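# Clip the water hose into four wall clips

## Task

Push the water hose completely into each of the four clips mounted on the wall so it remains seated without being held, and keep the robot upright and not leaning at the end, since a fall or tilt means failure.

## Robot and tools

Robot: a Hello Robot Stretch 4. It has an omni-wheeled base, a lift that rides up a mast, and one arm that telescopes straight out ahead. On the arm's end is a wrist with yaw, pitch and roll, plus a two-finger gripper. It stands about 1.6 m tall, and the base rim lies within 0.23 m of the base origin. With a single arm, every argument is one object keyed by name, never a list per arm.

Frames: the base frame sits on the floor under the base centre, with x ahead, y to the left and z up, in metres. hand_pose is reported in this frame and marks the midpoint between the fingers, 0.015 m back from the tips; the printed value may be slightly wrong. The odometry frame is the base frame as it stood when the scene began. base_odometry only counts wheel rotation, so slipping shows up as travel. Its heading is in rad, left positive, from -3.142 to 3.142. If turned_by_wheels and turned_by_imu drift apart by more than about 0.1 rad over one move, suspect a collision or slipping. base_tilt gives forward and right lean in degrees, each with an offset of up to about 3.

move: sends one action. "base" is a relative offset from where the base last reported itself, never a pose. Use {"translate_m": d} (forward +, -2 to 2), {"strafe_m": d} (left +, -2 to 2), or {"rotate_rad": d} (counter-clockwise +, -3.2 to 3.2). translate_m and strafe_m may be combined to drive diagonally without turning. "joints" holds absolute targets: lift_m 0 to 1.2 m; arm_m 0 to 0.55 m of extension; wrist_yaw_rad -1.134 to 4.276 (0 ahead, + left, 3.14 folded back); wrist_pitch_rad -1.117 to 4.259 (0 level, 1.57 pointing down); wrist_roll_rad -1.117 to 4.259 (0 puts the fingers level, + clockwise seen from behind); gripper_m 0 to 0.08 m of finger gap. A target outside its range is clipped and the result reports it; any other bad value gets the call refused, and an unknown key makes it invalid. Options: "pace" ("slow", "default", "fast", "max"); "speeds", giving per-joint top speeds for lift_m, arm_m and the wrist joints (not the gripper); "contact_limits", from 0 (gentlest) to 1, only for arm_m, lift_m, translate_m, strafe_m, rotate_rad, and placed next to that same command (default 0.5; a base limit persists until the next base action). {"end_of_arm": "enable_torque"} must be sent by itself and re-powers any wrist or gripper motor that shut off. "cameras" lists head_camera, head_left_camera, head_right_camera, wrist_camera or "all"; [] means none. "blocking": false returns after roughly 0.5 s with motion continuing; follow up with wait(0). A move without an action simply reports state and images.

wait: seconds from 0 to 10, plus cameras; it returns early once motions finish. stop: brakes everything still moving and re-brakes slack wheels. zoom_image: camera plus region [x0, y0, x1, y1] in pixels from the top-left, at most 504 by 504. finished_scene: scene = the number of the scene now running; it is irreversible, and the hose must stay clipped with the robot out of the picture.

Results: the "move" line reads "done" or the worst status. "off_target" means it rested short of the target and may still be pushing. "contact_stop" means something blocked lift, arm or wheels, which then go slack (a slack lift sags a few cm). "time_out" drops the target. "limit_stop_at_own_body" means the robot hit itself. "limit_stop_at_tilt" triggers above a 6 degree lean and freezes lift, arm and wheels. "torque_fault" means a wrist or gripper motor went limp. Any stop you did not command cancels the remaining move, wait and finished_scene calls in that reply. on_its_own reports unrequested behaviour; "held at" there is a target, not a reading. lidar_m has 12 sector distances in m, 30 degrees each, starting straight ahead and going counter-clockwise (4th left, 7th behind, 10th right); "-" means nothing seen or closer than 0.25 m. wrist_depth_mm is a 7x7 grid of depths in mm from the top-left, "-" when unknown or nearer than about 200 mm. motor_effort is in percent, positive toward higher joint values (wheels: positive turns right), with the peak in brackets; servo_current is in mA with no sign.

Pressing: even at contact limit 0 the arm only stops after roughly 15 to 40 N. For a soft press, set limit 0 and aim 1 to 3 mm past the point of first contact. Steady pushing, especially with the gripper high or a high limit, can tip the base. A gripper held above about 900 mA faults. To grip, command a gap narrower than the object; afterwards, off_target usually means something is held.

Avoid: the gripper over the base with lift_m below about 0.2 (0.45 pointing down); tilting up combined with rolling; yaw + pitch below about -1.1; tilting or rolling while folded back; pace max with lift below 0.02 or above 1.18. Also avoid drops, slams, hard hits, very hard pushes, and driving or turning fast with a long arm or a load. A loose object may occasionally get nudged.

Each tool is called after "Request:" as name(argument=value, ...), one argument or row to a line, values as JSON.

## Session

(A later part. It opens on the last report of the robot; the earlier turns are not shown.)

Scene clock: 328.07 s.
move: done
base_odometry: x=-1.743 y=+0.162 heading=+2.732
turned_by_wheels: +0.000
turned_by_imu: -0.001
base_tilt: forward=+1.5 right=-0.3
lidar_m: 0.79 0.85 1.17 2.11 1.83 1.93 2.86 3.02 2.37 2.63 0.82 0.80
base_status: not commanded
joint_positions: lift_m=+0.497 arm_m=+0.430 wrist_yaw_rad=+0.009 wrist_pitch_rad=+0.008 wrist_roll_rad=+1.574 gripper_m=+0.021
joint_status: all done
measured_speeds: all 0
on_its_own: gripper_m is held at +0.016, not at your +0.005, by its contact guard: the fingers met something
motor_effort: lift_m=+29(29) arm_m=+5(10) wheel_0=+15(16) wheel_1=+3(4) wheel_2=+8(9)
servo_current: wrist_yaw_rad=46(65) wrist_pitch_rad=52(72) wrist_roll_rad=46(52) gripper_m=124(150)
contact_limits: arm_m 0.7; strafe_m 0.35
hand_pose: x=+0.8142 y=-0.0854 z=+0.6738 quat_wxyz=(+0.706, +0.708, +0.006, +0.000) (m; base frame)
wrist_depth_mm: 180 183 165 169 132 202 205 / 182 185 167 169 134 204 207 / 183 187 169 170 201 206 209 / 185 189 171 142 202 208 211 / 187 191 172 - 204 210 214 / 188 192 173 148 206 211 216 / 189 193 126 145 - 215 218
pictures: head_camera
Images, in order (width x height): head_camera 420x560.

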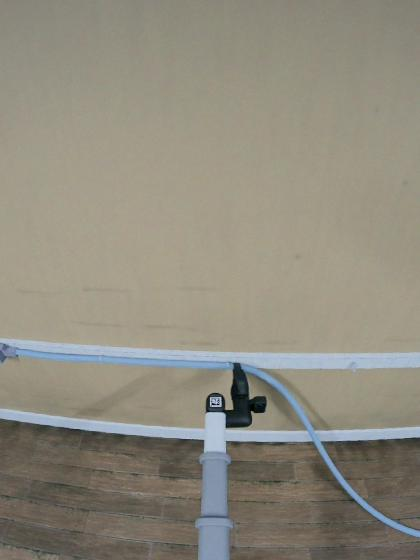

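Request:
move(
  joints={"arm_m": 0.443},
  pace="slow",
  contact_limits={"arm_m": 0.7},
  cameras=[],
)

Request:
move(
  joints={"gripper_m": 0.055},
  cameras=[],
)

Request:
move(
  joints={"arm_m": 0.24, "wrist_yaw_rad": 0, "gripper_m": 0.078},
  cameras=[],
)

Request:
move(
  base={"strafe_m": -0.34},
  joints={"lift_m": 0.155, "wrist_roll_rad": 2.35},
)

Request:
zoom_image(
  camera="head_camera",
  region=[50, 300, 350, 500],
)

Scene clock: 339.43 s.
move: done
base_odometry: x=-1.743 y=+0.162 heading=+2.732
turned_by_wheels: +0.000
turned_by_imu: -0.001
base_tilt: forward=+1.5 right=-0.2
lidar_m: 0.80 0.82 1.17 2.11 1.82 1.92 2.86 3.03 2.37 2.62 1.16 0.82
base_status: not commanded
joint_positions: lift_m=+0.497 arm_m=+0.442 wrist_yaw_rad=+0.006 wrist_pitch_rad=+0.010 wrist_roll_rad=+1.574 gripper_m=+0.021
joint_status: all done
measured_speeds: all 0
on_its_own: gripper_m is held at +0.016, not at your +0.005, by its contact guard: the fingers met something
motor_effort: lift_m=+29(29) arm_m=+18(18) wheel_0=+16(16) wheel_1=+7(7) wheel_2=+2(8)
servo_current: wrist_yaw_rad=39(59) wrist_pitch_rad=52(65) wrist_roll_rad=52(59) gripper_m=137(150)
contact_limits: arm_m 0.7; strafe_m 0.35
hand_pose: x=+0.8257 y=-0.0862 z=+0.6734 quat_wxyz=(+0.706, +0.708, +0.006, -0.002) (m; base frame)
wrist_depth_mm: 173 177 157 161 140 195 199 / 174 178 159 162 141 196 200 / 175 179 161 162 194 198 202 / 176 180 162 145 195 200 204 / 177 181 163 167 196 202 206 / 178 182 163 142 197 202 207 / 180 182 126 141 106 205 209
pictures: none
No camera images: "cameras" was empty.

Scene clock: 340.77 s.
move: done
base_odometry: x=-1.743 y=+0.162 heading=+2.732
turned_by_wheels: +0.000
turned_by_imu: -0.001
base_tilt: forward=+1.4 right=-0.3
lidar_m: 0.80 0.85 1.16 2.10 1.82 1.95 2.86 3.04 2.40 2.62 1.14 0.81
base_status: not commanded
joint_positions: lift_m=+0.497 arm_m=+0.442 wrist_yaw_rad=+0.002 wrist_pitch_rad=+0.011 wrist_roll_rad=+1.573 gripper_m=+0.054
joint_status: all done
measured_speeds: all 0
motor_effort: lift_m=+29(29) arm_m=+9(18) wheel_0=+13(16) wheel_1=+7(7) wheel_2=+2(2)
servo_current: wrist_yaw_rad=33(52) wrist_pitch_rad=46(65) wrist_roll_rad=33(65) gripper_m=46(150)
contact_limits: arm_m 0.7; strafe_m 0.35
hand_pose: x=+0.8262 y=-0.0869 z=+0.6732 quat_wxyz=(+0.706, +0.708, +0.005, -0.003) (m; base frame)
wrist_depth_mm: 176 179 160 162 191 144 199 / 176 180 161 163 190 150 200 / 177 181 163 164 144 197 202 / 178 181 163 164 195 198 202 / 178 182 163 165 195 199 204 / 179 183 164 165 196 200 204 / 179 121 164 139 112 - 206
pictures: none
No camera images: "cameras" was empty.

Scene clock: 342.47 s.
move: done
base_odometry: x=-1.743 y=+0.162 heading=+2.731
turned_by_wheels: -0.001
turned_by_imu: -0.002
base_tilt: forward=+1.5 right=-0.2
lidar_m: 0.80 0.84 1.17 2.10 1.84 1.93 2.86 3.02 2.38 2.62 1.17 0.80
base_status: not commanded
joint_positions: lift_m=+0.497 arm_m=+0.240 wrist_yaw_rad=+0.002 wrist_pitch_rad=+0.007 wrist_roll_rad=+1.572 gripper_m=+0.078
joint_status: all done
measured_speeds: all 0
motor_effort: lift_m=+27(29) arm_m=-5(8) wheel_0=+6(14) wheel_1=+3(7) wheel_2=+2(2)
servo_current: wrist_yaw_rad=26(72) wrist_pitch_rad=39(72) wrist_roll_rad=39(59) gripper_m=39(78)
contact_limits: strafe_m 0.35
hand_pose: x=+0.6239 y=-0.0869 z=+0.6742 quat_wxyz=(+0.707, +0.708, +0.003, -0.002) (m; base frame)
wrist_depth_mm: 377 382 387 370 402 - 355 / 377 384 387 373 402 - - / 377 384 387 370 355 - - / 375 384 387 368 402 - - / 377 387 389 373 402 - - / 379 384 392 373 402 - - / 377 131 392 375 131 - -
pictures: none
No camera images: "cameras" was empty.

Scene clock: 344.93 s.
move: done
base_odometry: x=-1.607 y=+0.473 heading=+2.731
turned_by_wheels: +0.000
turned_by_imu: -0.001
base_tilt: forward=+1.6 right=-0.2
lidar_m: 0.69 0.83 1.16 2.45 2.11 2.44 2.90 2.56 2.09 2.28 1.15 0.84
base_status: done
joint_positions: lift_m=+0.156 arm_m=+0.240 wrist_yaw_rad=+0.002 wrist_pitch_rad=+0.007 wrist_roll_rad=+2.348 gripper_m=+0.078
joint_status: all done
measured_speeds: all 0
motor_effort: lift_m=+14(29) arm_m=-5(6) wheel_0=+4(14) wheel_1=+0(13) wheel_2=+0(5)
servo_current: wrist_yaw_rad=46(65) wrist_pitch_rad=26(65) wrist_roll_rad=39(111) gripper_m=39(52)
hand_pose: x=+0.6239 y=-0.0869 z=+0.3323 quat_wxyz=(+0.386, +0.922, +0.002, -0.003) (m; base frame)
wrist_depth_mm: 375 382 387 394 - 227 332 / 373 377 384 392 399 - 377 / 370 377 384 392 397 - - / 368 375 382 392 397 - - / 368 375 379 389 394 404 - / 366 375 379 389 394 402 - / 364 131 384 384 131 - -
pictures: head_camera, head_left_camera, head_right_camera, wrist_camera
Images, in order (width x height): head_camera 420x560, head_left_camera 420x672, head_right_camera 420x672, wrist_camera 616x392.

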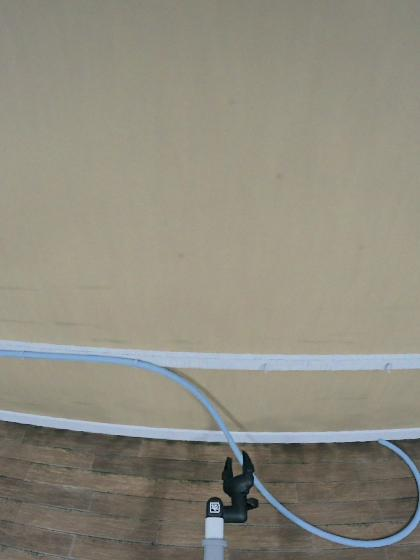

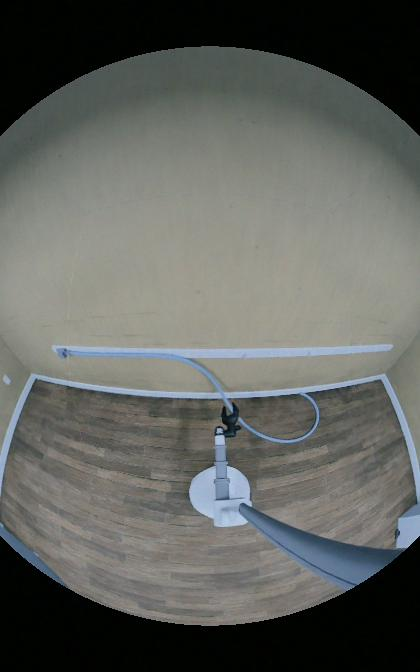

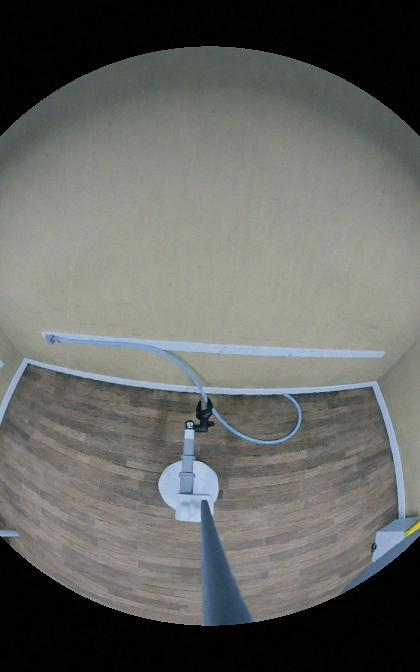

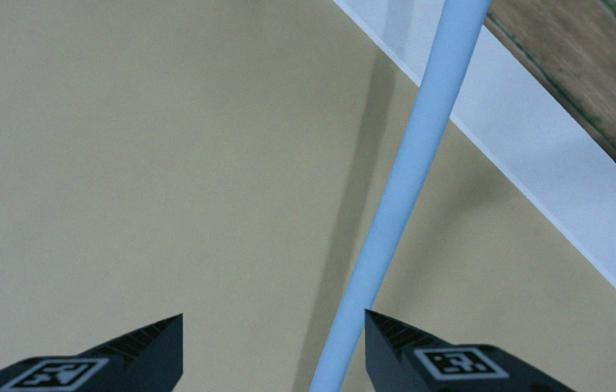

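Scaled by 1.680 from the camera's 420x560 image, which has a finer 1200x1600 frame.

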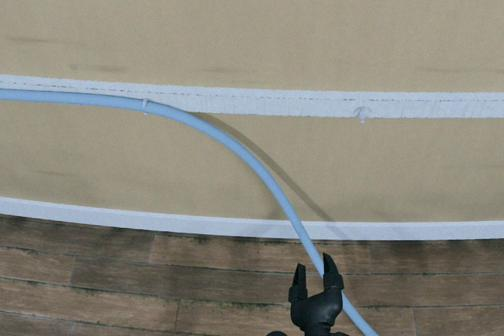

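Request:
move(
  base={"strafe_m": 0.028},
  joints={"lift_m": 0.128, "wrist_roll_rad": 2.72, "arm_m": 0.27},
  cameras=["wrist_camera"],
)

Scene clock: 354.13 s.
move: done
base_odometry: x=-1.619 y=+0.448 heading=+2.731
turned_by_wheels: +0.000
turned_by_imu: -0.002
base_tilt: forward=+1.5 right=-0.2
lidar_m: 0.67 0.84 1.15 2.41 2.07 2.44 2.91 2.61 2.10 2.30 1.14 0.85
base_status: done
joint_positions: lift_m=+0.129 arm_m=+0.270 wrist_yaw_rad=+0.002 wrist_pitch_rad=+0.007 wrist_roll_rad=+2.718 gripper_m=+0.078
joint_status: all done
measured_speeds: all 0
motor_effort: lift_m=+15(17) arm_m=+5(6) wheel_0=-3(11) wheel_1=+2(11) wheel_2=+0(3)
servo_current: wrist_yaw_rad=46(46) wrist_pitch_rad=33(59) wrist_roll_rad=33(85) gripper_m=33(46)
hand_pose: x=+0.6536 y=-0.0870 z=+0.3053 quat_wxyz=(+0.210, +0.978, +0.002, -0.003) (m; base frame)
wrist_depth_mm: 342 347 355 200 - 353 338 / 340 347 353 364 370 - - / 338 347 355 357 370 377 - / 336 343 349 355 368 377 384 / 334 342 351 355 368 375 382 / 334 342 349 353 364 375 382 / 332 130 349 353 131 106 -
pictures: wrist_camera
Images, in order (width x height): wrist_camera 616x392.

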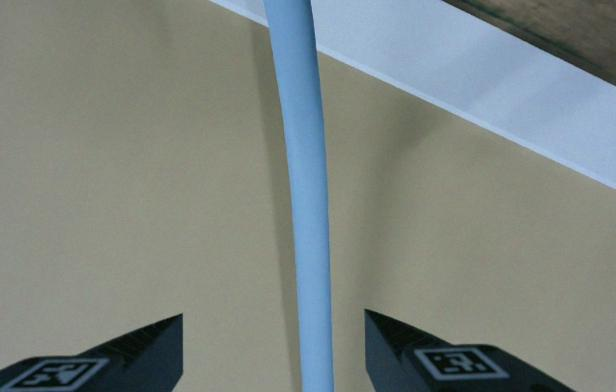

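Request:
move(
  base={"strafe_m": 0.01},
  joints={"lift_m": 0.108, "wrist_roll_rad": 2.66, "arm_m": 0.345},
  cameras=["wrist_camera"],
)

Scene clock: 362.90 s.
move: done
base_odometry: x=-1.622 y=+0.439 heading=+2.731
turned_by_wheels: +0.000
turned_by_imu: -0.002
base_tilt: forward=+1.5 right=-0.3
lidar_m: 0.70 0.84 1.18 2.41 2.05 2.42 2.88 2.61 2.12 2.32 1.16 0.83
base_status: done
joint_positions: lift_m=+0.109 arm_m=+0.345 wrist_yaw_rad=+0.002 wrist_pitch_rad=+0.007 wrist_roll_rad=+2.662 gripper_m=+0.078
joint_status: all done
measured_speeds: all 0
motor_effort: lift_m=+14(18) arm_m=+5(6) wheel_0=-4(11) wheel_1=+2(10) wheel_2=+0(4)
servo_current: wrist_yaw_rad=33(52) wrist_pitch_rad=39(59) wrist_roll_rad=39(98) gripper_m=33(52)
hand_pose: x=+0.7286 y=-0.0870 z=+0.2853 quat_wxyz=(+0.237, +0.971, +0.002, -0.003) (m; base frame)
wrist_depth_mm: 270 276 281 - - - - / 267 273 281 289 293 - - / 267 273 279 157 293 298 - / 267 273 279 170 291 297 303 / 266 271 276 181 290 296 303 / 265 268 276 278 289 294 301 / 263 130 277 277 131 106 301
pictures: wrist_camera
Images, in order (width x height): wrist_camera 616x392.

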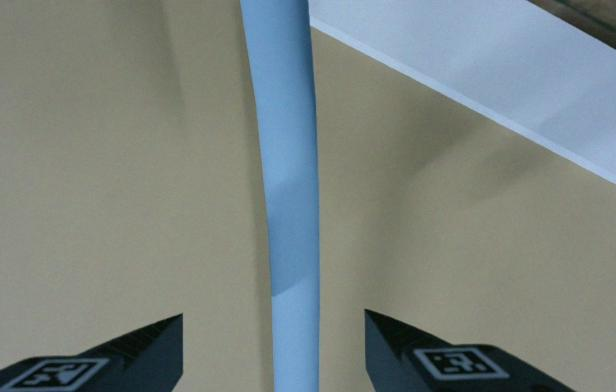

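Width 47; advance ~0.045.

Request:
move(
  joints={"arm_m": 0.392, "wrist_roll_rad": 2.6},
  contact_limits={"arm_m": 0.2},
  cameras=["wrist_camera"],
)

Request:
move(
  joints={"gripper_m": 0.005},
  cameras=["wrist_camera"],
)

Scene clock: 368.73 s.
move: done
base_odometry: x=-1.622 y=+0.439 heading=+2.731
turned_by_wheels: +0.000
turned_by_imu: -0.002
base_tilt: forward=+1.5 right=-0.2
lidar_m: 0.69 0.83 1.17 2.41 2.06 2.44 2.89 2.62 2.10 2.33 1.15 0.81
base_status: not commanded
joint_positions: lift_m=+0.109 arm_m=+0.392 wrist_yaw_rad=+0.002 wrist_pitch_rad=+0.007 wrist_roll_rad=+2.602 gripper_m=+0.078
joint_status: all done
measured_speeds: all 0
motor_effort: lift_m=+14(14) arm_m=+5(6) wheel_0=-4(4) wheel_1=+1(2) wheel_2=+0(0)
servo_current: wrist_yaw_rad=26(46) wrist_pitch_rad=52(59) wrist_roll_rad=33(52) gripper_m=26(52)
contact_limits: arm_m 0.2
hand_pose: x=+0.7756 y=-0.0870 z=+0.2853 quat_wxyz=(+0.266, +0.964, +0.002, -0.003) (m; base frame)
wrist_depth_mm: 223 229 233 - - - - / 223 228 232 106 245 248 - / 222 228 233 113 243 249 253 / 223 226 232 119 242 248 252 / 221 226 230 130 241 246 251 / 220 224 229 137 239 246 250 / 217 131 229 144 131 106 -
pictures: wrist_camera
Images, in order (width x height): wrist_camera 616x392.

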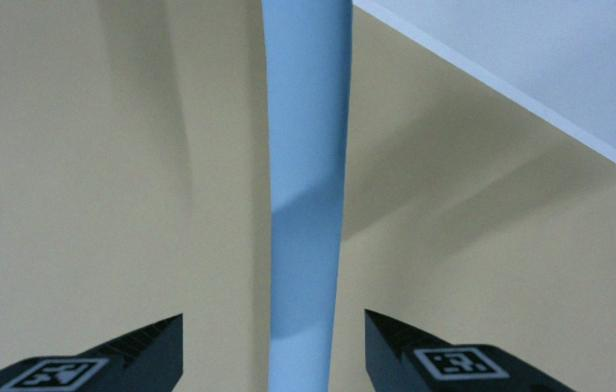

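Scene clock: 370.10 s.
move: off_target
base_odometry: x=-1.622 y=+0.439 heading=+2.731
turned_by_wheels: +0.000
turned_by_imu: -0.001
base_tilt: forward=+1.5 right=-0.2
lidar_m: 0.68 0.83 1.18 2.40 2.04 2.44 2.88 2.61 2.12 2.32 1.15 0.81
base_status: not commanded
joint_positions: lift_m=+0.109 arm_m=+0.392 wrist_yaw_rad=+0.002 wrist_pitch_rad=+0.007 wrist_roll_rad=+2.602 gripper_m=+0.021
joint_status: gripper_m off_target (ended at +0.021, target +0.005)
measured_speeds: all 0
on_its_own: gripper_m is held at +0.016, not at your +0.005, by its contact guard: the fingers met something
motor_effort: lift_m=+14(14) arm_m=+5(6) wheel_0=-4(4) wheel_1=+2(2) wheel_2=+0(0)
servo_current: wrist_yaw_rad=33(52) wrist_pitch_rad=59(59) wrist_roll_rad=52(59) gripper_m=156(605)
contact_limits: arm_m 0.2
hand_pose: x=+0.7756 y=-0.0870 z=+0.2853 quat_wxyz=(+0.266, +0.964, +0.002, -0.003) (m; base frame)
wrist_depth_mm: 223 229 232 - 243 - - / 223 228 230 - 243 247 - / 221 226 230 117 243 248 253 / 221 225 229 124 242 248 253 / 220 225 229 237 240 246 252 / 220 224 228 138 239 246 251 / 219 222 127 143 - 246 250
pictures: wrist_camera
Images, in order (width x height): wrist_camera 616x392.

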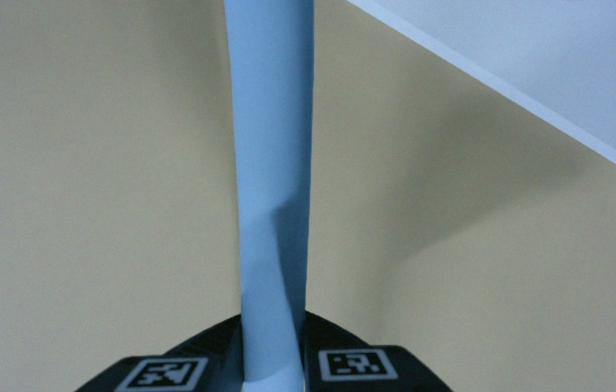

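Request:
move(
  base={"strafe_m": -0.21},
  joints={"arm_m": 0.365, "lift_m": 0.498, "wrist_roll_rad": 1.57, "wrist_yaw_rad": 0},
  contact_limits={"strafe_m": 0.35},
  cameras=["wrist_camera", "head_camera"],
)

Request:
zoom_image(
  camera="head_camera",
  region=[100, 330, 300, 430],
)

Scene clock: 378.93 s.
move: done
base_odometry: x=-1.539 y=+0.631 heading=+2.734
turned_by_wheels: +0.003
turned_by_imu: +0.003
base_tilt: forward=+1.6 right=-0.3
lidar_m: 0.71 0.82 1.17 2.60 2.23 2.66 2.89 2.35 1.93 0.75 0.87 0.67
base_status: done
joint_positions: lift_m=+0.497 arm_m=+0.365 wrist_yaw_rad=+0.010 wrist_pitch_rad=+0.002 wrist_roll_rad=+1.574 gripper_m=+0.021
joint_status: all done
measured_speeds: translate_m=+0.000 strafe_m=+0.000 rotate_rad=+0.000 lift_m=+0.000 arm_m=+0.000 wrist_yaw_rad=+0.000 wrist_pitch_rad=+0.000 wrist_roll_rad=-0.002
on_its_own: gripper_m is held at +0.016, not at your +0.005, by its contact guard: the fingers met something
motor_effort: lift_m=+28(32) arm_m=-6(7) wheel_0=+19(19) wheel_1=+4(12) wheel_2=+9(10)
servo_current: wrist_yaw_rad=65(72) wrist_pitch_rad=39(52) wrist_roll_rad=46(208) gripper_m=150(169)
contact_limits: strafe_m 0.35
hand_pose: x=+0.7496 y=-0.0853 z=+0.6752 quat_wxyz=(+0.706, +0.708, +0.004, +0.003) (m; base frame)
wrist_depth_mm: 226 230 231 213 - 248 250 / 229 233 235 215 115 249 253 / 232 236 237 127 248 252 257 / 235 239 241 125 252 255 260 / 237 242 245 132 254 259 264 / 241 246 248 138 258 263 268 / 244 247 130 142 - 267 271
pictures: head_camera, wrist_camera
Images, in order (width x height): head_camera 420x560, wrist_camera 616x392.

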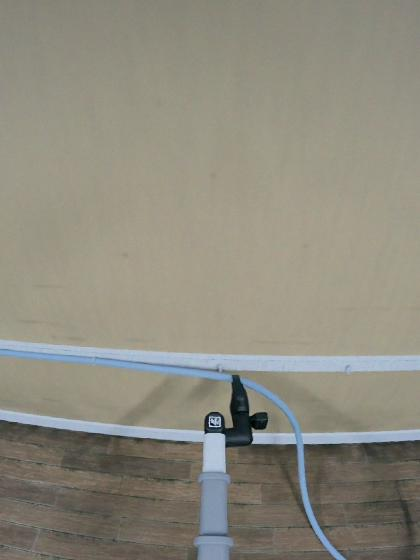

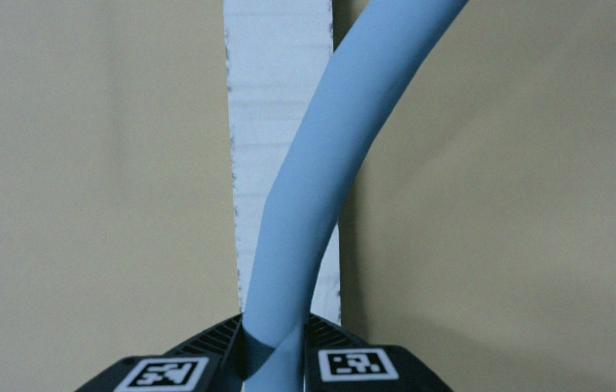

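Scaled by 2.520 from the camera's 420x560 image, which has a finer 1200x1600 frame.

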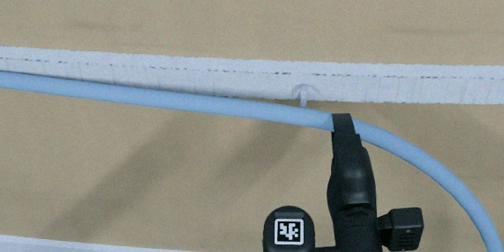

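Request:
move(
  joints={"arm_m": 0.405, "lift_m": 0.4965},
  pace="slow",
  cameras=["head_camera"],
)

Request:
zoom_image(
  camera="head_camera",
  region=[180, 330, 280, 420],
)

Request:
move(
  joints={"arm_m": 0.425},
  pace="slow",
  contact_limits={"arm_m": 0.7},
  cameras=["head_camera"],
)

Request:
zoom_image(
  camera="head_camera",
  region=[180, 330, 280, 420],
)

Scene clock: 389.47 s.
move: done
base_odometry: x=-1.539 y=+0.631 heading=+2.734
turned_by_wheels: +0.000
turned_by_imu: -0.002
base_tilt: forward=+1.6 right=-0.2
lidar_m: 0.77 0.82 1.18 2.60 2.21 2.65 2.90 2.37 1.94 2.11 0.71 0.71
base_status: not commanded
joint_positions: lift_m=+0.497 arm_m=+0.405 wrist_yaw_rad=+0.010 wrist_pitch_rad=+0.006 wrist_roll_rad=+1.573 gripper_m=+0.021
joint_status: all done
measured_speeds: all 0
on_its_own: gripper_m is held at +0.016, not at your +0.005, by its contact guard: the fingers met something
motor_effort: lift_m=+17(26) arm_m=+8(9) wheel_0=+19(19) wheel_1=+4(4) wheel_2=+10(10)
servo_current: wrist_yaw_rad=39(72) wrist_pitch_rad=52(59) wrist_roll_rad=39(52) gripper_m=143(169)
contact_limits: strafe_m 0.35
hand_pose: x=+0.7890 y=-0.0853 z=+0.6738 quat_wxyz=(+0.706, +0.708, +0.006, +0.001) (m; base frame)
wrist_depth_mm: 191 195 177 179 - 212 216 / 193 197 179 126 127 214 218 / 195 199 181 126 212 217 221 / 197 201 183 130 215 220 224 / 199 204 185 135 216 222 226 / 202 206 186 138 220 224 229 / 204 206 130 127 105 228 231
pictures: head_camera
Images, in order (width x height): head_camera 420x560.

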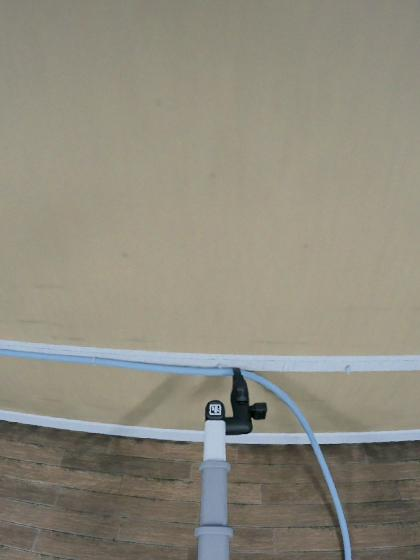

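Scaled by 5.040 from the camera's 420x560 image, which has a finer 1200x1600 frame.

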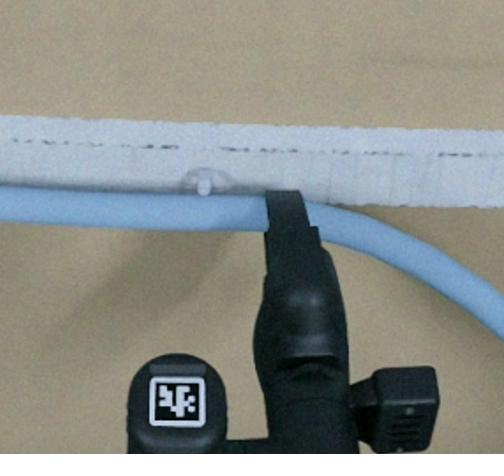

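Scene clock: 390.63 s.
move: done
base_odometry: x=-1.539 y=+0.631 heading=+2.733
turned_by_wheels: +0.000
turned_by_imu: -0.001
base_tilt: forward=+1.6 right=-0.2
lidar_m: 0.76 0.84 1.16 2.61 2.25 2.66 2.89 2.35 1.94 2.11 0.70 0.71
base_status: not commanded
joint_positions: lift_m=+0.497 arm_m=+0.425 wrist_yaw_rad=+0.010 wrist_pitch_rad=+0.007 wrist_roll_rad=+1.573 gripper_m=+0.021
joint_status: all done
measured_speeds: all 0
on_its_own: gripper_m is held at +0.016, not at your +0.005, by its contact guard: the fingers met something
motor_effort: lift_m=+18(18) arm_m=+6(10) wheel_0=+17(19) wheel_1=+4(4) wheel_2=+9(10)
servo_current: wrist_yaw_rad=52(59) wrist_pitch_rad=39(65) wrist_roll_rad=46(59) gripper_m=150(163)
contact_limits: arm_m 0.7; strafe_m 0.35
hand_pose: x=+0.8092 y=-0.0853 z=+0.6734 quat_wxyz=(+0.706, +0.708, +0.006, +0.001) (m; base frame)
wrist_depth_mm: 173 176 157 160 - 193 196 / 174 178 159 160 191 195 198 / 176 180 161 123 193 197 200 / 178 181 163 128 194 199 202 / 179 183 164 133 196 201 206 / 181 185 165 136 199 204 208 / 183 186 126 130 105 206 210
pictures: head_camera
Images, in order (width x height): head_camera 420x560.

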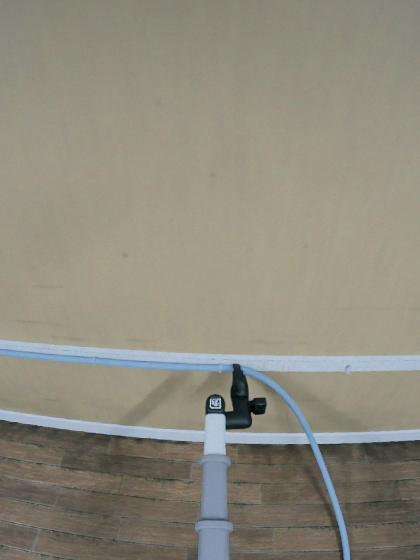

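Scaled by 5.040 from the camera's 420x560 image, which has a finer 1200x1600 frame.

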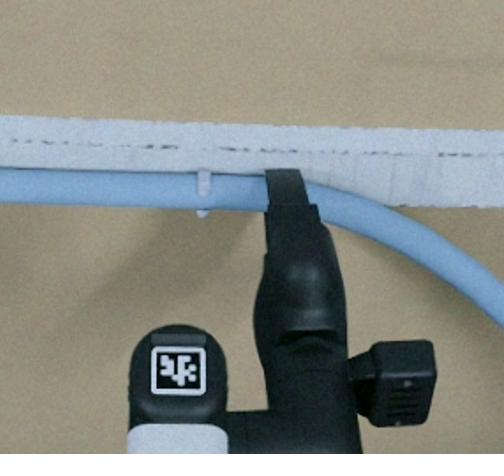

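Request:
move(
  joints={"arm_m": 0.44},
  pace="slow",
  contact_limits={"arm_m": 0.7},
  cameras=[],
)

Request:
move(
  joints={"gripper_m": 0.055},
  cameras=[],
)

Request:
move(
  joints={"arm_m": 0.22, "wrist_yaw_rad": 0, "gripper_m": 0.078},
  cameras=[],
)

Request:
move(
  base={"strafe_m": -0.29},
  joints={"lift_m": 0.12, "wrist_roll_rad": 2.6},
)

Request:
zoom_image(
  camera="head_camera",
  region=[50, 300, 350, 500],
)

Scene clock: 401.67 s.
move: done
base_odometry: x=-1.538 y=+0.631 heading=+2.733
turned_by_wheels: -0.001
turned_by_imu: +0.015
base_tilt: forward=+1.5 right=-0.2
lidar_m: 0.79 0.85 1.20 2.61 2.24 2.74 2.90 2.33 1.94 2.11 0.70 0.72
base_status: not commanded
joint_positions: lift_m=+0.497 arm_m=+0.439 wrist_yaw_rad=-0.004 wrist_pitch_rad=+0.008 wrist_roll_rad=+1.572 gripper_m=+0.021
joint_status: all done
measured_speeds: all 0
on_its_own: gripper_m is held at +0.016, not at your +0.005, by its contact guard: the fingers met something
motor_effort: lift_m=+18(18) arm_m=+19(23) wheel_0=+18(22) wheel_1=+9(12) wheel_2=-7(10)
servo_current: wrist_yaw_rad=26(52) wrist_pitch_rad=59(65) wrist_roll_rad=52(59) gripper_m=150(163)
contact_limits: arm_m 0.7; strafe_m 0.35
hand_pose: x=+0.8218 y=-0.0882 z=+0.6733 quat_wxyz=(+0.707, +0.707, +0.001, -0.004) (m; base frame)
wrist_depth_mm: 177 181 162 164 - 198 202 / 178 181 162 163 195 198 202 / 178 182 163 129 195 198 202 / 178 181 163 132 194 198 202 / 178 182 162 135 195 199 203 / 178 182 162 136 195 199 202 / 178 181 126 127 105 200 204
pictures: none
No camera images: "cameras" was empty.

Scene clock: 402.93 s.
move: off_target
base_odometry: x=-1.538 y=+0.631 heading=+2.733
turned_by_wheels: +0.000
turned_by_imu: +0.000
base_tilt: forward=+1.5 right=-0.1
lidar_m: 0.79 0.82 1.20 2.61 2.25 2.75 2.89 2.35 1.94 2.11 1.14 0.69
base_status: not commanded
joint_positions: lift_m=+0.496 arm_m=+0.439 wrist_yaw_rad=-0.005 wrist_pitch_rad=+0.017 wrist_roll_rad=+1.572 gripper_m=+0.052
joint_status: gripper_m off_target (ended at +0.052, target +0.055)
measured_speeds: all 0
motor_effort: lift_m=+21(21) arm_m=+20(20) wheel_0=+18(18) wheel_1=+9(10) wheel_2=-7(7)
servo_current: wrist_yaw_rad=39(52) wrist_pitch_rad=85(98) wrist_roll_rad=52(59) gripper_m=65(143)
contact_limits: arm_m 0.7; strafe_m 0.35
hand_pose: x=+0.8216 y=-0.0884 z=+0.6712 quat_wxyz=(+0.707, +0.707, +0.004, -0.007) (m; base frame)
wrist_depth_mm: 176 180 162 167 198 204 - / 175 180 163 167 199 - 212 / 175 180 163 168 136 206 211 / 176 180 163 167 132 206 211 / 176 180 163 141 200 206 212 / 175 180 163 134 199 206 212 / 175 179 147 134 107 208 212
pictures: none
No camera images: "cameras" was empty.

Scene clock: 404.70 s.
move: done
base_odometry: x=-1.539 y=+0.631 heading=+2.731
turned_by_wheels: -0.001
turned_by_imu: -0.002
base_tilt: forward=+1.4 right=-0.3
lidar_m: 0.78 0.84 1.19 2.62 2.24 2.75 2.89 2.36 1.92 2.12 1.12 0.73
base_status: not commanded
joint_positions: lift_m=+0.496 arm_m=+0.220 wrist_yaw_rad=-0.001 wrist_pitch_rad=+0.007 wrist_roll_rad=+1.572 gripper_m=+0.078
joint_status: all done
measured_speeds: all 0
motor_effort: lift_m=+21(21) arm_m=-5(16) wheel_0=+3(18) wheel_1=+3(9) wheel_2=-1(7)
servo_current: wrist_yaw_rad=13(91) wrist_pitch_rad=46(104) wrist_roll_rad=39(59) gripper_m=33(78)
contact_limits: strafe_m 0.35
hand_pose: x=+0.6037 y=-0.0876 z=+0.6731 quat_wxyz=(+0.707, +0.707, +0.002, -0.003) (m; base frame)
wrist_depth_mm: 382 387 397 402 - - - / 384 392 394 - - - - / 384 392 394 - - - - / 387 392 399 - - - - / 387 394 399 351 - - - / 389 394 399 353 - - - / 387 131 - - 126 - -
pictures: none
No camera images: "cameras" was empty.

Scene clock: 407.23 s.
move: contact_stop
base_odometry: x=-1.416 y=+0.827 heading=+2.812
turned_by_wheels: +0.080
turned_by_imu: +0.129
base_tilt: forward=+1.6 right=-0.3
lidar_m: 0.76 0.90 1.46 2.83 2.43 2.87 2.84 1.77 1.74 1.89 1.05 0.66
base_status: strafe_m contact_stop (by the wheels' count: -0.227 of -0.290)
joint_positions: lift_m=+0.121 arm_m=+0.220 wrist_yaw_rad=-0.001 wrist_pitch_rad=+0.003 wrist_roll_rad=+2.598 gripper_m=+0.078
joint_status: all done
measured_speeds: all 0
on_its_own: the wheels are slack since a contact_stop
motor_effort: lift_m=+15(22) arm_m=+3(6) wheel_0=+0(31) wheel_1=+1(11) wheel_2=+0(11)
servo_current: wrist_yaw_rad=46(52) wrist_pitch_rad=33(65) wrist_roll_rad=39(117) gripper_m=46(59)
hand_pose: x=+0.6035 y=-0.0875 z=+0.2980 quat_wxyz=(+0.268, +0.963, +0.000, -0.002) (m; base frame)
wrist_depth_mm: 377 397 - - 410 355 310 / 379 389 - - - 427 373 / 382 271 - - - - 449 / 384 394 - - - - - / 387 397 - - - - - / 389 319 - - - - - / 384 131 - - 127 - -
pictures: head_camera, head_left_camera, head_right_camera, wrist_camera
Images, in order (width x height): head_camera 420x560, head_left_camera 420x672, head_right_camera 420x672, wrist_camera 616x392.

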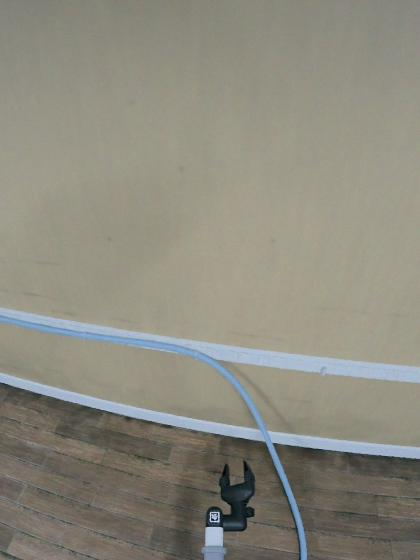

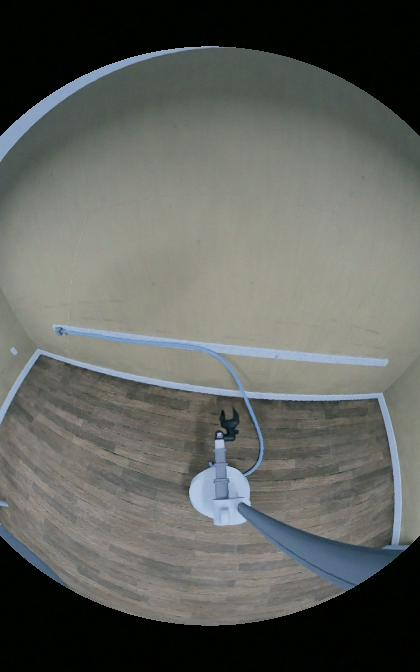

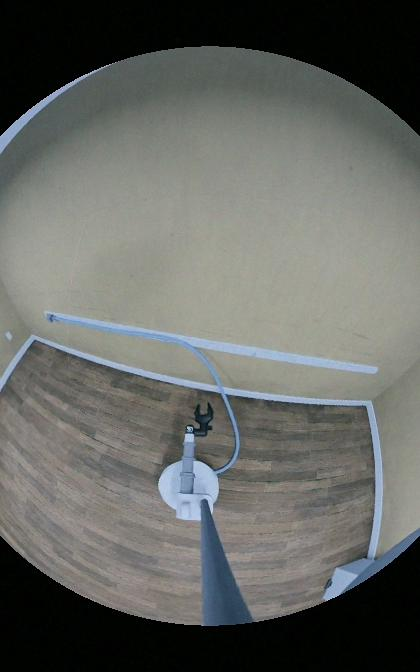

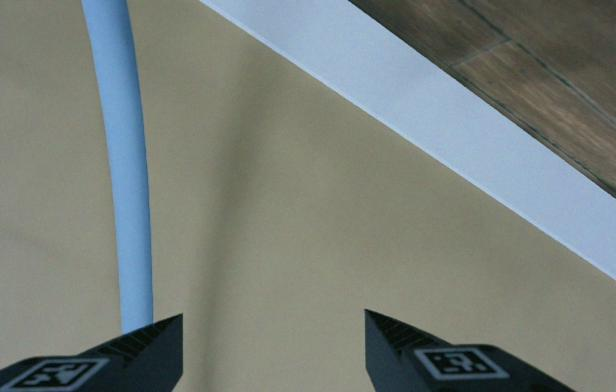

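Scaled by 1.680 from the camera's 420x560 image, which has a finer 1200x1600 frame.

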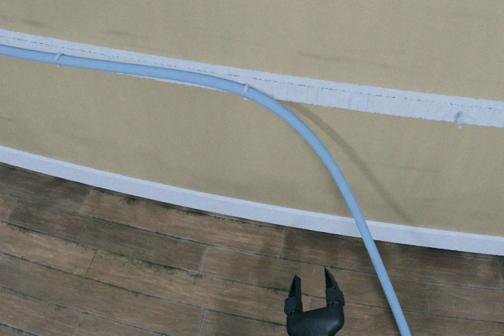

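Request:
move(
  base={"translate_m": -0.13},
  cameras=[],
)

Request:
move(
  base={"rotate_rad": -0.12},
  cameras=[],
)

Request:
move(
  joints={"arm_m": 0.3},
)

Request:
zoom_image(
  camera="head_left_camera",
  region=[120, 320, 320, 540],
)

Scene clock: 418.17 s.
move: done
base_odometry: x=-1.293 y=+0.785 heading=+2.811
turned_by_wheels: +0.000
turned_by_imu: -0.003
base_tilt: forward=+1.4 right=-0.2
lidar_m: 0.87 1.07 1.71 2.67 2.37 2.75 2.71 1.74 1.66 1.85 1.20 0.77
base_status: done
joint_positions: lift_m=+0.121 arm_m=+0.220 wrist_yaw_rad=-0.001 wrist_pitch_rad=+0.003 wrist_roll_rad=+2.598 gripper_m=+0.078
joint_status: not commanded
measured_speeds: all 0
motor_effort: lift_m=+15(15) arm_m=+4(4) wheel_0=-5(11) wheel_1=-3(9) wheel_2=+2(15)
servo_current: wrist_yaw_rad=33(46) wrist_pitch_rad=46(52) wrist_roll_rad=39(52) gripper_m=33(52)
hand_pose: x=+0.6035 y=-0.0875 z=+0.2980 quat_wxyz=(+0.268, +0.963, +0.000, -0.002) (m; base frame)
wrist_depth_mm: - - - 508 427 353 312 / - - - - 530 439 375 / - - - - - 554 462 / - - - - - - 580 / - - - - - - - / - - - - - - - / - 125 - - 127 - -
pictures: none
No camera images: "cameras" was empty.

Scene clock: 418.93 s.
move: done
base_odometry: x=-1.293 y=+0.785 heading=+2.692
turned_by_wheels: -0.119
turned_by_imu: -0.121
base_tilt: forward=+1.8 right=-0.4
lidar_m: 0.81 1.01 1.43 2.85 2.35 2.78 2.73 2.07 1.63 1.86 1.34 0.76
base_status: done
joint_positions: lift_m=+0.121 arm_m=+0.220 wrist_yaw_rad=-0.001 wrist_pitch_rad=+0.003 wrist_roll_rad=+2.598 gripper_m=+0.078
joint_status: not commanded
measured_speeds: all 0
motor_effort: lift_m=+15(15) arm_m=+4(4) wheel_0=+4(12) wheel_1=+3(6) wheel_2=+1(12)
servo_current: wrist_yaw_rad=26(39) wrist_pitch_rad=33(46) wrist_roll_rad=46(46) gripper_m=46(52)
hand_pose: x=+0.6035 y=-0.0875 z=+0.2980 quat_wxyz=(+0.268, +0.963, +0.000, -0.002) (m; base frame)
wrist_depth_mm: - - - 512 427 355 309 / - - - - 525 439 375 / - - - - - 539 466 / - - - - - - 554 / - - - - - - - / - - - - - - - / - 125 - - 127 - -
pictures: none
No camera images: "cameras" was empty.

Scene clock: 420.10 s.
move: done
base_odometry: x=-1.293 y=+0.785 heading=+2.692
turned_by_wheels: +0.000
turned_by_imu: +0.000
base_tilt: forward=+1.3 right=-0.1
lidar_m: 0.81 1.02 1.42 2.85 2.37 2.78 2.73 2.07 1.63 1.86 1.34 0.78
base_status: not commanded
joint_positions: lift_m=+0.121 arm_m=+0.300 wrist_yaw_rad=-0.001 wrist_pitch_rad=+0.003 wrist_roll_rad=+2.598 gripper_m=+0.078
joint_status: all done
measured_speeds: all 0
motor_effort: lift_m=+15(15) arm_m=+5(7) wheel_0=+4(4) wheel_1=+3(4) wheel_2=+1(1)
servo_current: wrist_yaw_rad=46(46) wrist_pitch_rad=33(59) wrist_roll_rad=33(52) gripper_m=39(52)
hand_pose: x=+0.6834 y=-0.0875 z=+0.2980 quat_wxyz=(+0.268, +0.963, +0.000, -0.002) (m; base frame)
wrist_depth_mm: - - 268 - 427 355 309 / - - - - - 439 377 / - - - - - - 455 / - - - - - - - / - - - - - - - / - - - - - - - / - 125 389 - 127 - -
pictures: head_camera, head_left_camera, head_right_camera, wrist_camera
Images, in order (width x height): head_camera 420x560, head_left_camera 420x672, head_right_camera 420x672, wrist_camera 616x392.

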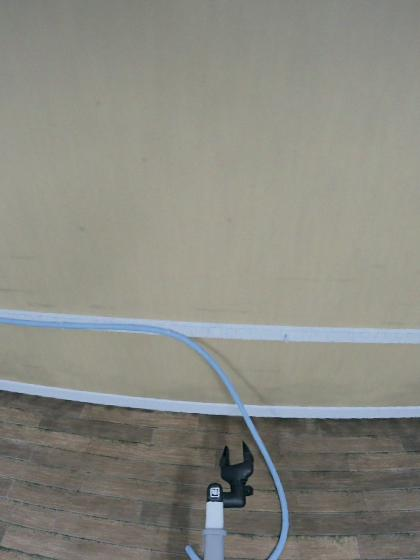

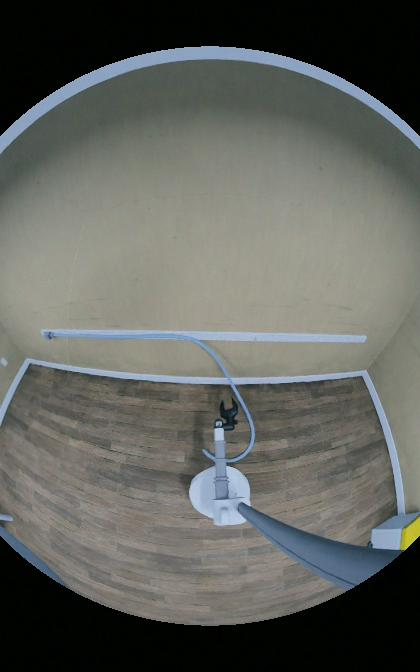

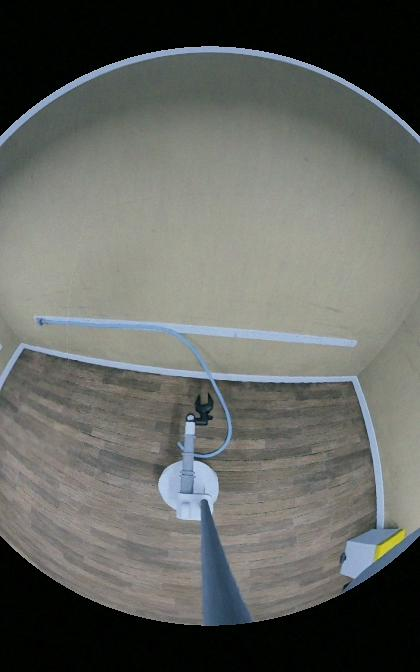

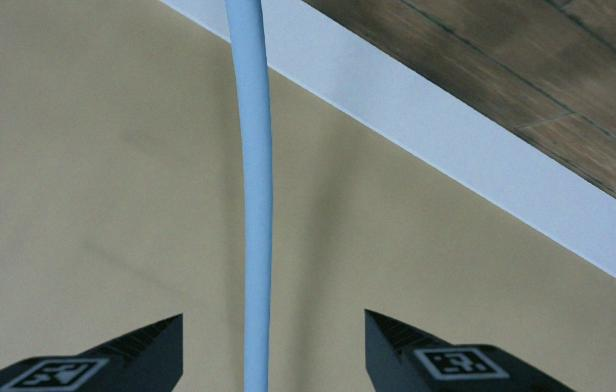

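Scaled by 2.291 from the camera's 420x672 image, which has a finer 600x960 frame.

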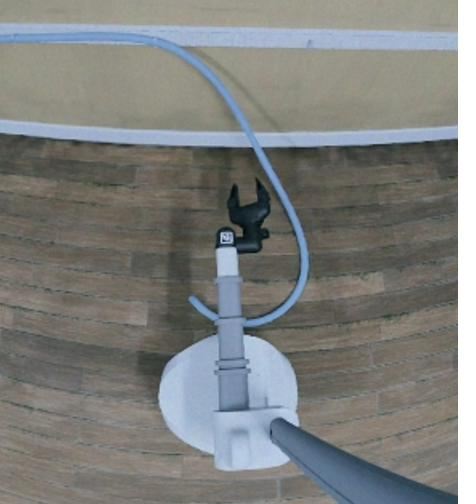

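Request:
move(
  base={"strafe_m": -0.034},
  joints={"lift_m": 0.116, "arm_m": 0.42},
  cameras=["wrist_camera"],
)

Scene clock: 428.37 s.
move: done
base_odometry: x=-1.278 y=+0.816 heading=+2.692
turned_by_wheels: +0.000
turned_by_imu: -0.002
base_tilt: forward=+1.5 right=-0.1
lidar_m: 0.76 1.01 1.44 2.89 2.37 2.81 2.74 2.04 1.60 1.83 1.34 1.02
base_status: done
joint_positions: lift_m=+0.117 arm_m=+0.420 wrist_yaw_rad=-0.001 wrist_pitch_rad=+0.003 wrist_roll_rad=+2.598 gripper_m=+0.078
joint_status: all done
measured_speeds: all 0
motor_effort: lift_m=+14(19) arm_m=+5(7) wheel_0=+2(13) wheel_1=-3(9) wheel_2=+0(6)
servo_current: wrist_yaw_rad=46(52) wrist_pitch_rad=46(52) wrist_roll_rad=39(52) gripper_m=39(46)
hand_pose: x=+0.8034 y=-0.0875 z=+0.2940 quat_wxyz=(+0.268, +0.963, +0.000, -0.002) (m; base frame)
wrist_depth_mm: 342 351 359 165 - 345 304 / 342 349 357 179 - - 359 / 342 349 359 204 377 - - / 342 349 357 370 377 387 - / 342 347 357 229 377 387 399 / 338 345 359 370 375 387 394 / 340 130 357 368 131 106 -
pictures: wrist_camera
Images, in order (width x height): wrist_camera 616x392.

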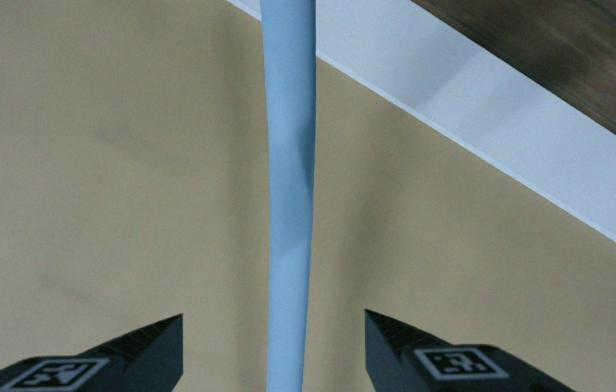

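Request:
move(
  joints={"arm_m": 0.5},
  contact_limits={"arm_m": 0.2},
  cameras=["wrist_camera"],
)

Request:
move(
  joints={"gripper_m": 0.005},
  cameras=["wrist_camera"],
)

Scene clock: 433.93 s.
move: done
base_odometry: x=-1.278 y=+0.816 heading=+2.692
turned_by_wheels: +0.000
turned_by_imu: -0.002
base_tilt: forward=+1.5 right=-0.2
lidar_m: 0.76 1.01 1.45 2.88 2.37 2.80 2.73 2.07 1.62 1.82 1.34 1.01
base_status: not commanded
joint_positions: lift_m=+0.117 arm_m=+0.500 wrist_yaw_rad=-0.001 wrist_pitch_rad=+0.003 wrist_roll_rad=+2.598 gripper_m=+0.078
joint_status: all done
measured_speeds: all 0
motor_effort: lift_m=+14(15) arm_m=+5(7) wheel_0=+2(2) wheel_1=-3(4) wheel_2=+0(0)
servo_current: wrist_yaw_rad=33(59) wrist_pitch_rad=39(59) wrist_roll_rad=33(59) gripper_m=46(52)
contact_limits: arm_m 0.2
hand_pose: x=+0.8834 y=-0.0875 z=+0.2940 quat_wxyz=(+0.268, +0.963, +0.000, -0.002) (m; base frame)
wrist_depth_mm: 265 272 279 105 - - 289 / 266 273 281 112 296 - - / 266 272 278 - 296 301 - / 266 272 278 - 294 301 309 / 265 272 278 138 294 301 309 / 265 271 278 147 293 300 309 / 263 131 278 154 131 106 -
pictures: wrist_camera
Images, in order (width x height): wrist_camera 616x392.

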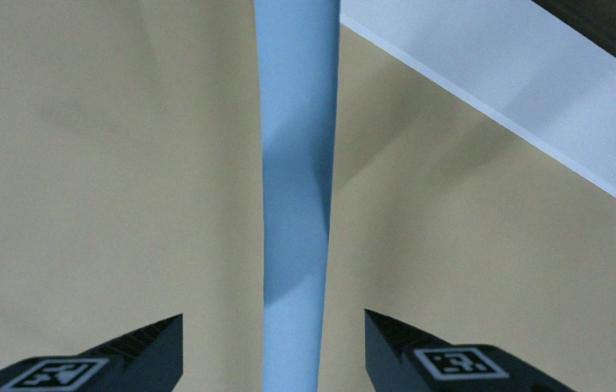

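Scene clock: 435.30 s.
move: off_target
base_odometry: x=-1.278 y=+0.816 heading=+2.692
turned_by_wheels: +0.000
turned_by_imu: -0.001
base_tilt: forward=+1.5 right=-0.3
lidar_m: 0.78 1.00 1.44 2.89 2.38 2.80 2.73 2.05 1.61 1.83 1.35 1.02
base_status: not commanded
joint_positions: lift_m=+0.117 arm_m=+0.500 wrist_yaw_rad=-0.001 wrist_pitch_rad=+0.003 wrist_roll_rad=+2.598 gripper_m=+0.021
joint_status: gripper_m off_target (ended at +0.021, target +0.005)
measured_speeds: all 0
on_its_own: gripper_m is held at +0.015, not at your +0.005, by its contact guard: the fingers met something
motor_effort: lift_m=+15(15) arm_m=+5(5) wheel_0=+2(2) wheel_1=-4(4) wheel_2=+0(0)
servo_current: wrist_yaw_rad=33(46) wrist_pitch_rad=26(52) wrist_roll_rad=52(52) gripper_m=137(507)
contact_limits: arm_m 0.2
hand_pose: x=+0.8834 y=-0.0875 z=+0.2940 quat_wxyz=(+0.268, +0.963, +0.000, -0.002) (m; base frame)
wrist_depth_mm: 266 273 277 - - - 287 / 265 272 277 111 296 - - / 265 272 277 131 294 301 - / 265 271 276 290 293 301 310 / 265 271 277 140 294 301 310 / 264 271 276 148 293 301 309 / 265 268 123 128 - 303 309
pictures: wrist_camera
Images, in order (width x height): wrist_camera 616x392.

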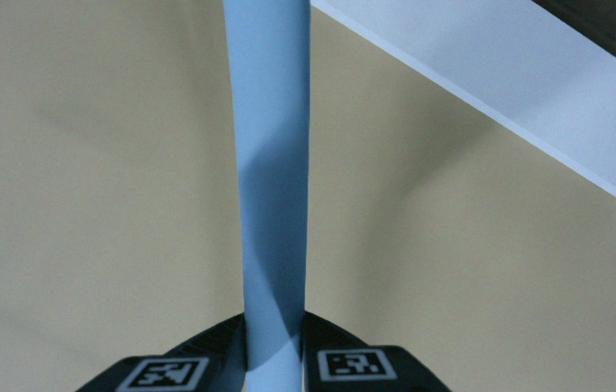

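Request:
move(
  joints={"lift_m": 0.496, "wrist_roll_rad": 1.57, "wrist_yaw_rad": 0},
  cameras=["head_left_camera"],
)

Request:
move(
  base={"strafe_m": -0.19},
  contact_limits={"strafe_m": 0.35},
  cameras=["wrist_camera", "head_camera"],
)

Request:
zoom_image(
  camera="head_camera",
  region=[100, 310, 300, 410],
)

Scene clock: 447.33 s.
move: done
base_odometry: x=-1.278 y=+0.816 heading=+2.692
turned_by_wheels: +0.000
turned_by_imu: -0.003
base_tilt: forward=+1.4 right=-0.2
lidar_m: 0.86 1.00 1.43 2.90 2.38 2.80 2.73 2.05 1.61 1.83 1.35 0.63
base_status: not commanded
joint_positions: lift_m=+0.495 arm_m=+0.500 wrist_yaw_rad=-0.002 wrist_pitch_rad=+0.007 wrist_roll_rad=+1.571 gripper_m=+0.016
joint_status: all done
measured_speeds: all 0
on_its_own: gripper_m is held at +0.015, not at your +0.005, by its contact guard: the fingers met something
motor_effort: lift_m=+27(36) arm_m=+4(6) wheel_0=-1(9) wheel_1=-2(5) wheel_2=-1(11)
servo_current: wrist_yaw_rad=39(85) wrist_pitch_rad=39(78) wrist_roll_rad=46(163) gripper_m=33(156)
contact_limits: arm_m 0.2
hand_pose: x=+0.8834 y=-0.0878 z=+0.6722 quat_wxyz=(+0.707, +0.707, +0.002, -0.003) (m; base frame)
wrist_depth_mm: 266 268 272 255 285 289 293 / 266 272 274 256 286 291 294 / 268 273 276 258 287 293 296 / 270 274 277 258 289 293 298 / 272 276 278 259 290 296 300 / 272 277 279 262 291 297 301 / 274 277 109 130 - 298 303
pictures: head_left_camera
Images, in order (width x height): head_left_camera 420x672.

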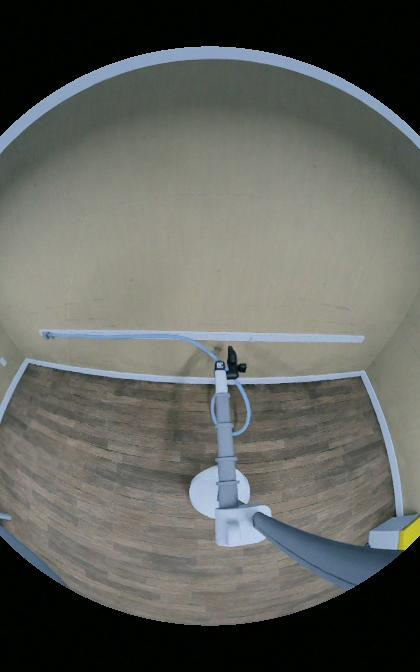

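Scene clock: 449.23 s.
move: done
base_odometry: x=-1.195 y=+0.987 heading=+2.692
turned_by_wheels: +0.000
turned_by_imu: -0.001
base_tilt: forward=+1.4 right=-0.2
lidar_m: 0.92 0.99 1.42 3.07 2.58 2.82 2.74 1.61 1.45 1.64 1.31 1.00
base_status: done
joint_positions: lift_m=+0.495 arm_m=+0.500 wrist_yaw_rad=-0.002 wrist_pitch_rad=+0.007 wrist_roll_rad=+1.571 gripper_m=+0.016
joint_status: not commanded
measured_speeds: all 0
on_its_own: gripper_m is held at +0.015, not at your +0.005, by its contact guard: the fingers met something
motor_effort: lift_m=+27(27) arm_m=+4(5) wheel_0=+3(14) wheel_1=-2(12) wheel_2=+0(4)
servo_current: wrist_yaw_rad=46(52) wrist_pitch_rad=46(52) wrist_roll_rad=39(52) gripper_m=33(59)
contact_limits: arm_m 0.2; strafe_m 0.35
hand_pose: x=+0.8834 y=-0.0878 z=+0.6722 quat_wxyz=(+0.707, +0.707, +0.002, -0.003) (m; base frame)
wrist_depth_mm: 255 260 264 245 274 279 283 / 257 263 265 247 276 281 283 / 259 263 266 249 276 282 287 / 259 264 268 250 278 283 287 / 263 266 270 251 281 286 290 / 264 267 271 251 282 286 290 / 264 268 109 130 - 289 293
pictures: head_camera, wrist_camera
Images, in order (width x height): head_camera 420x560, wrist_camera 616x392.

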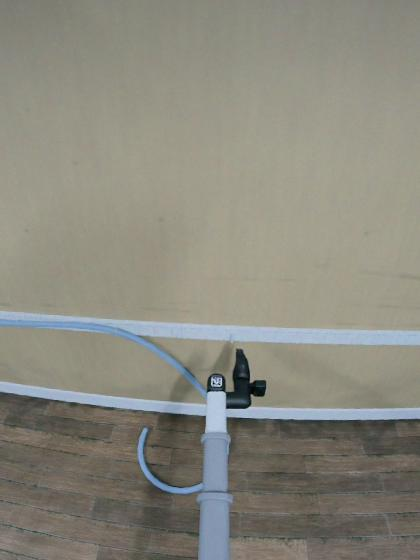

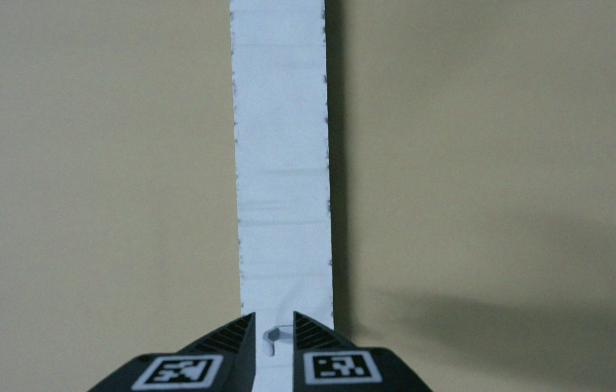

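Scaled by 2.520 from the camera's 420x560 image, which has a finer 1200x1600 frame.

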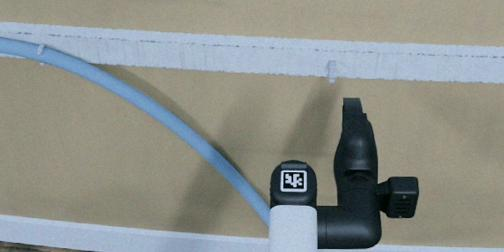

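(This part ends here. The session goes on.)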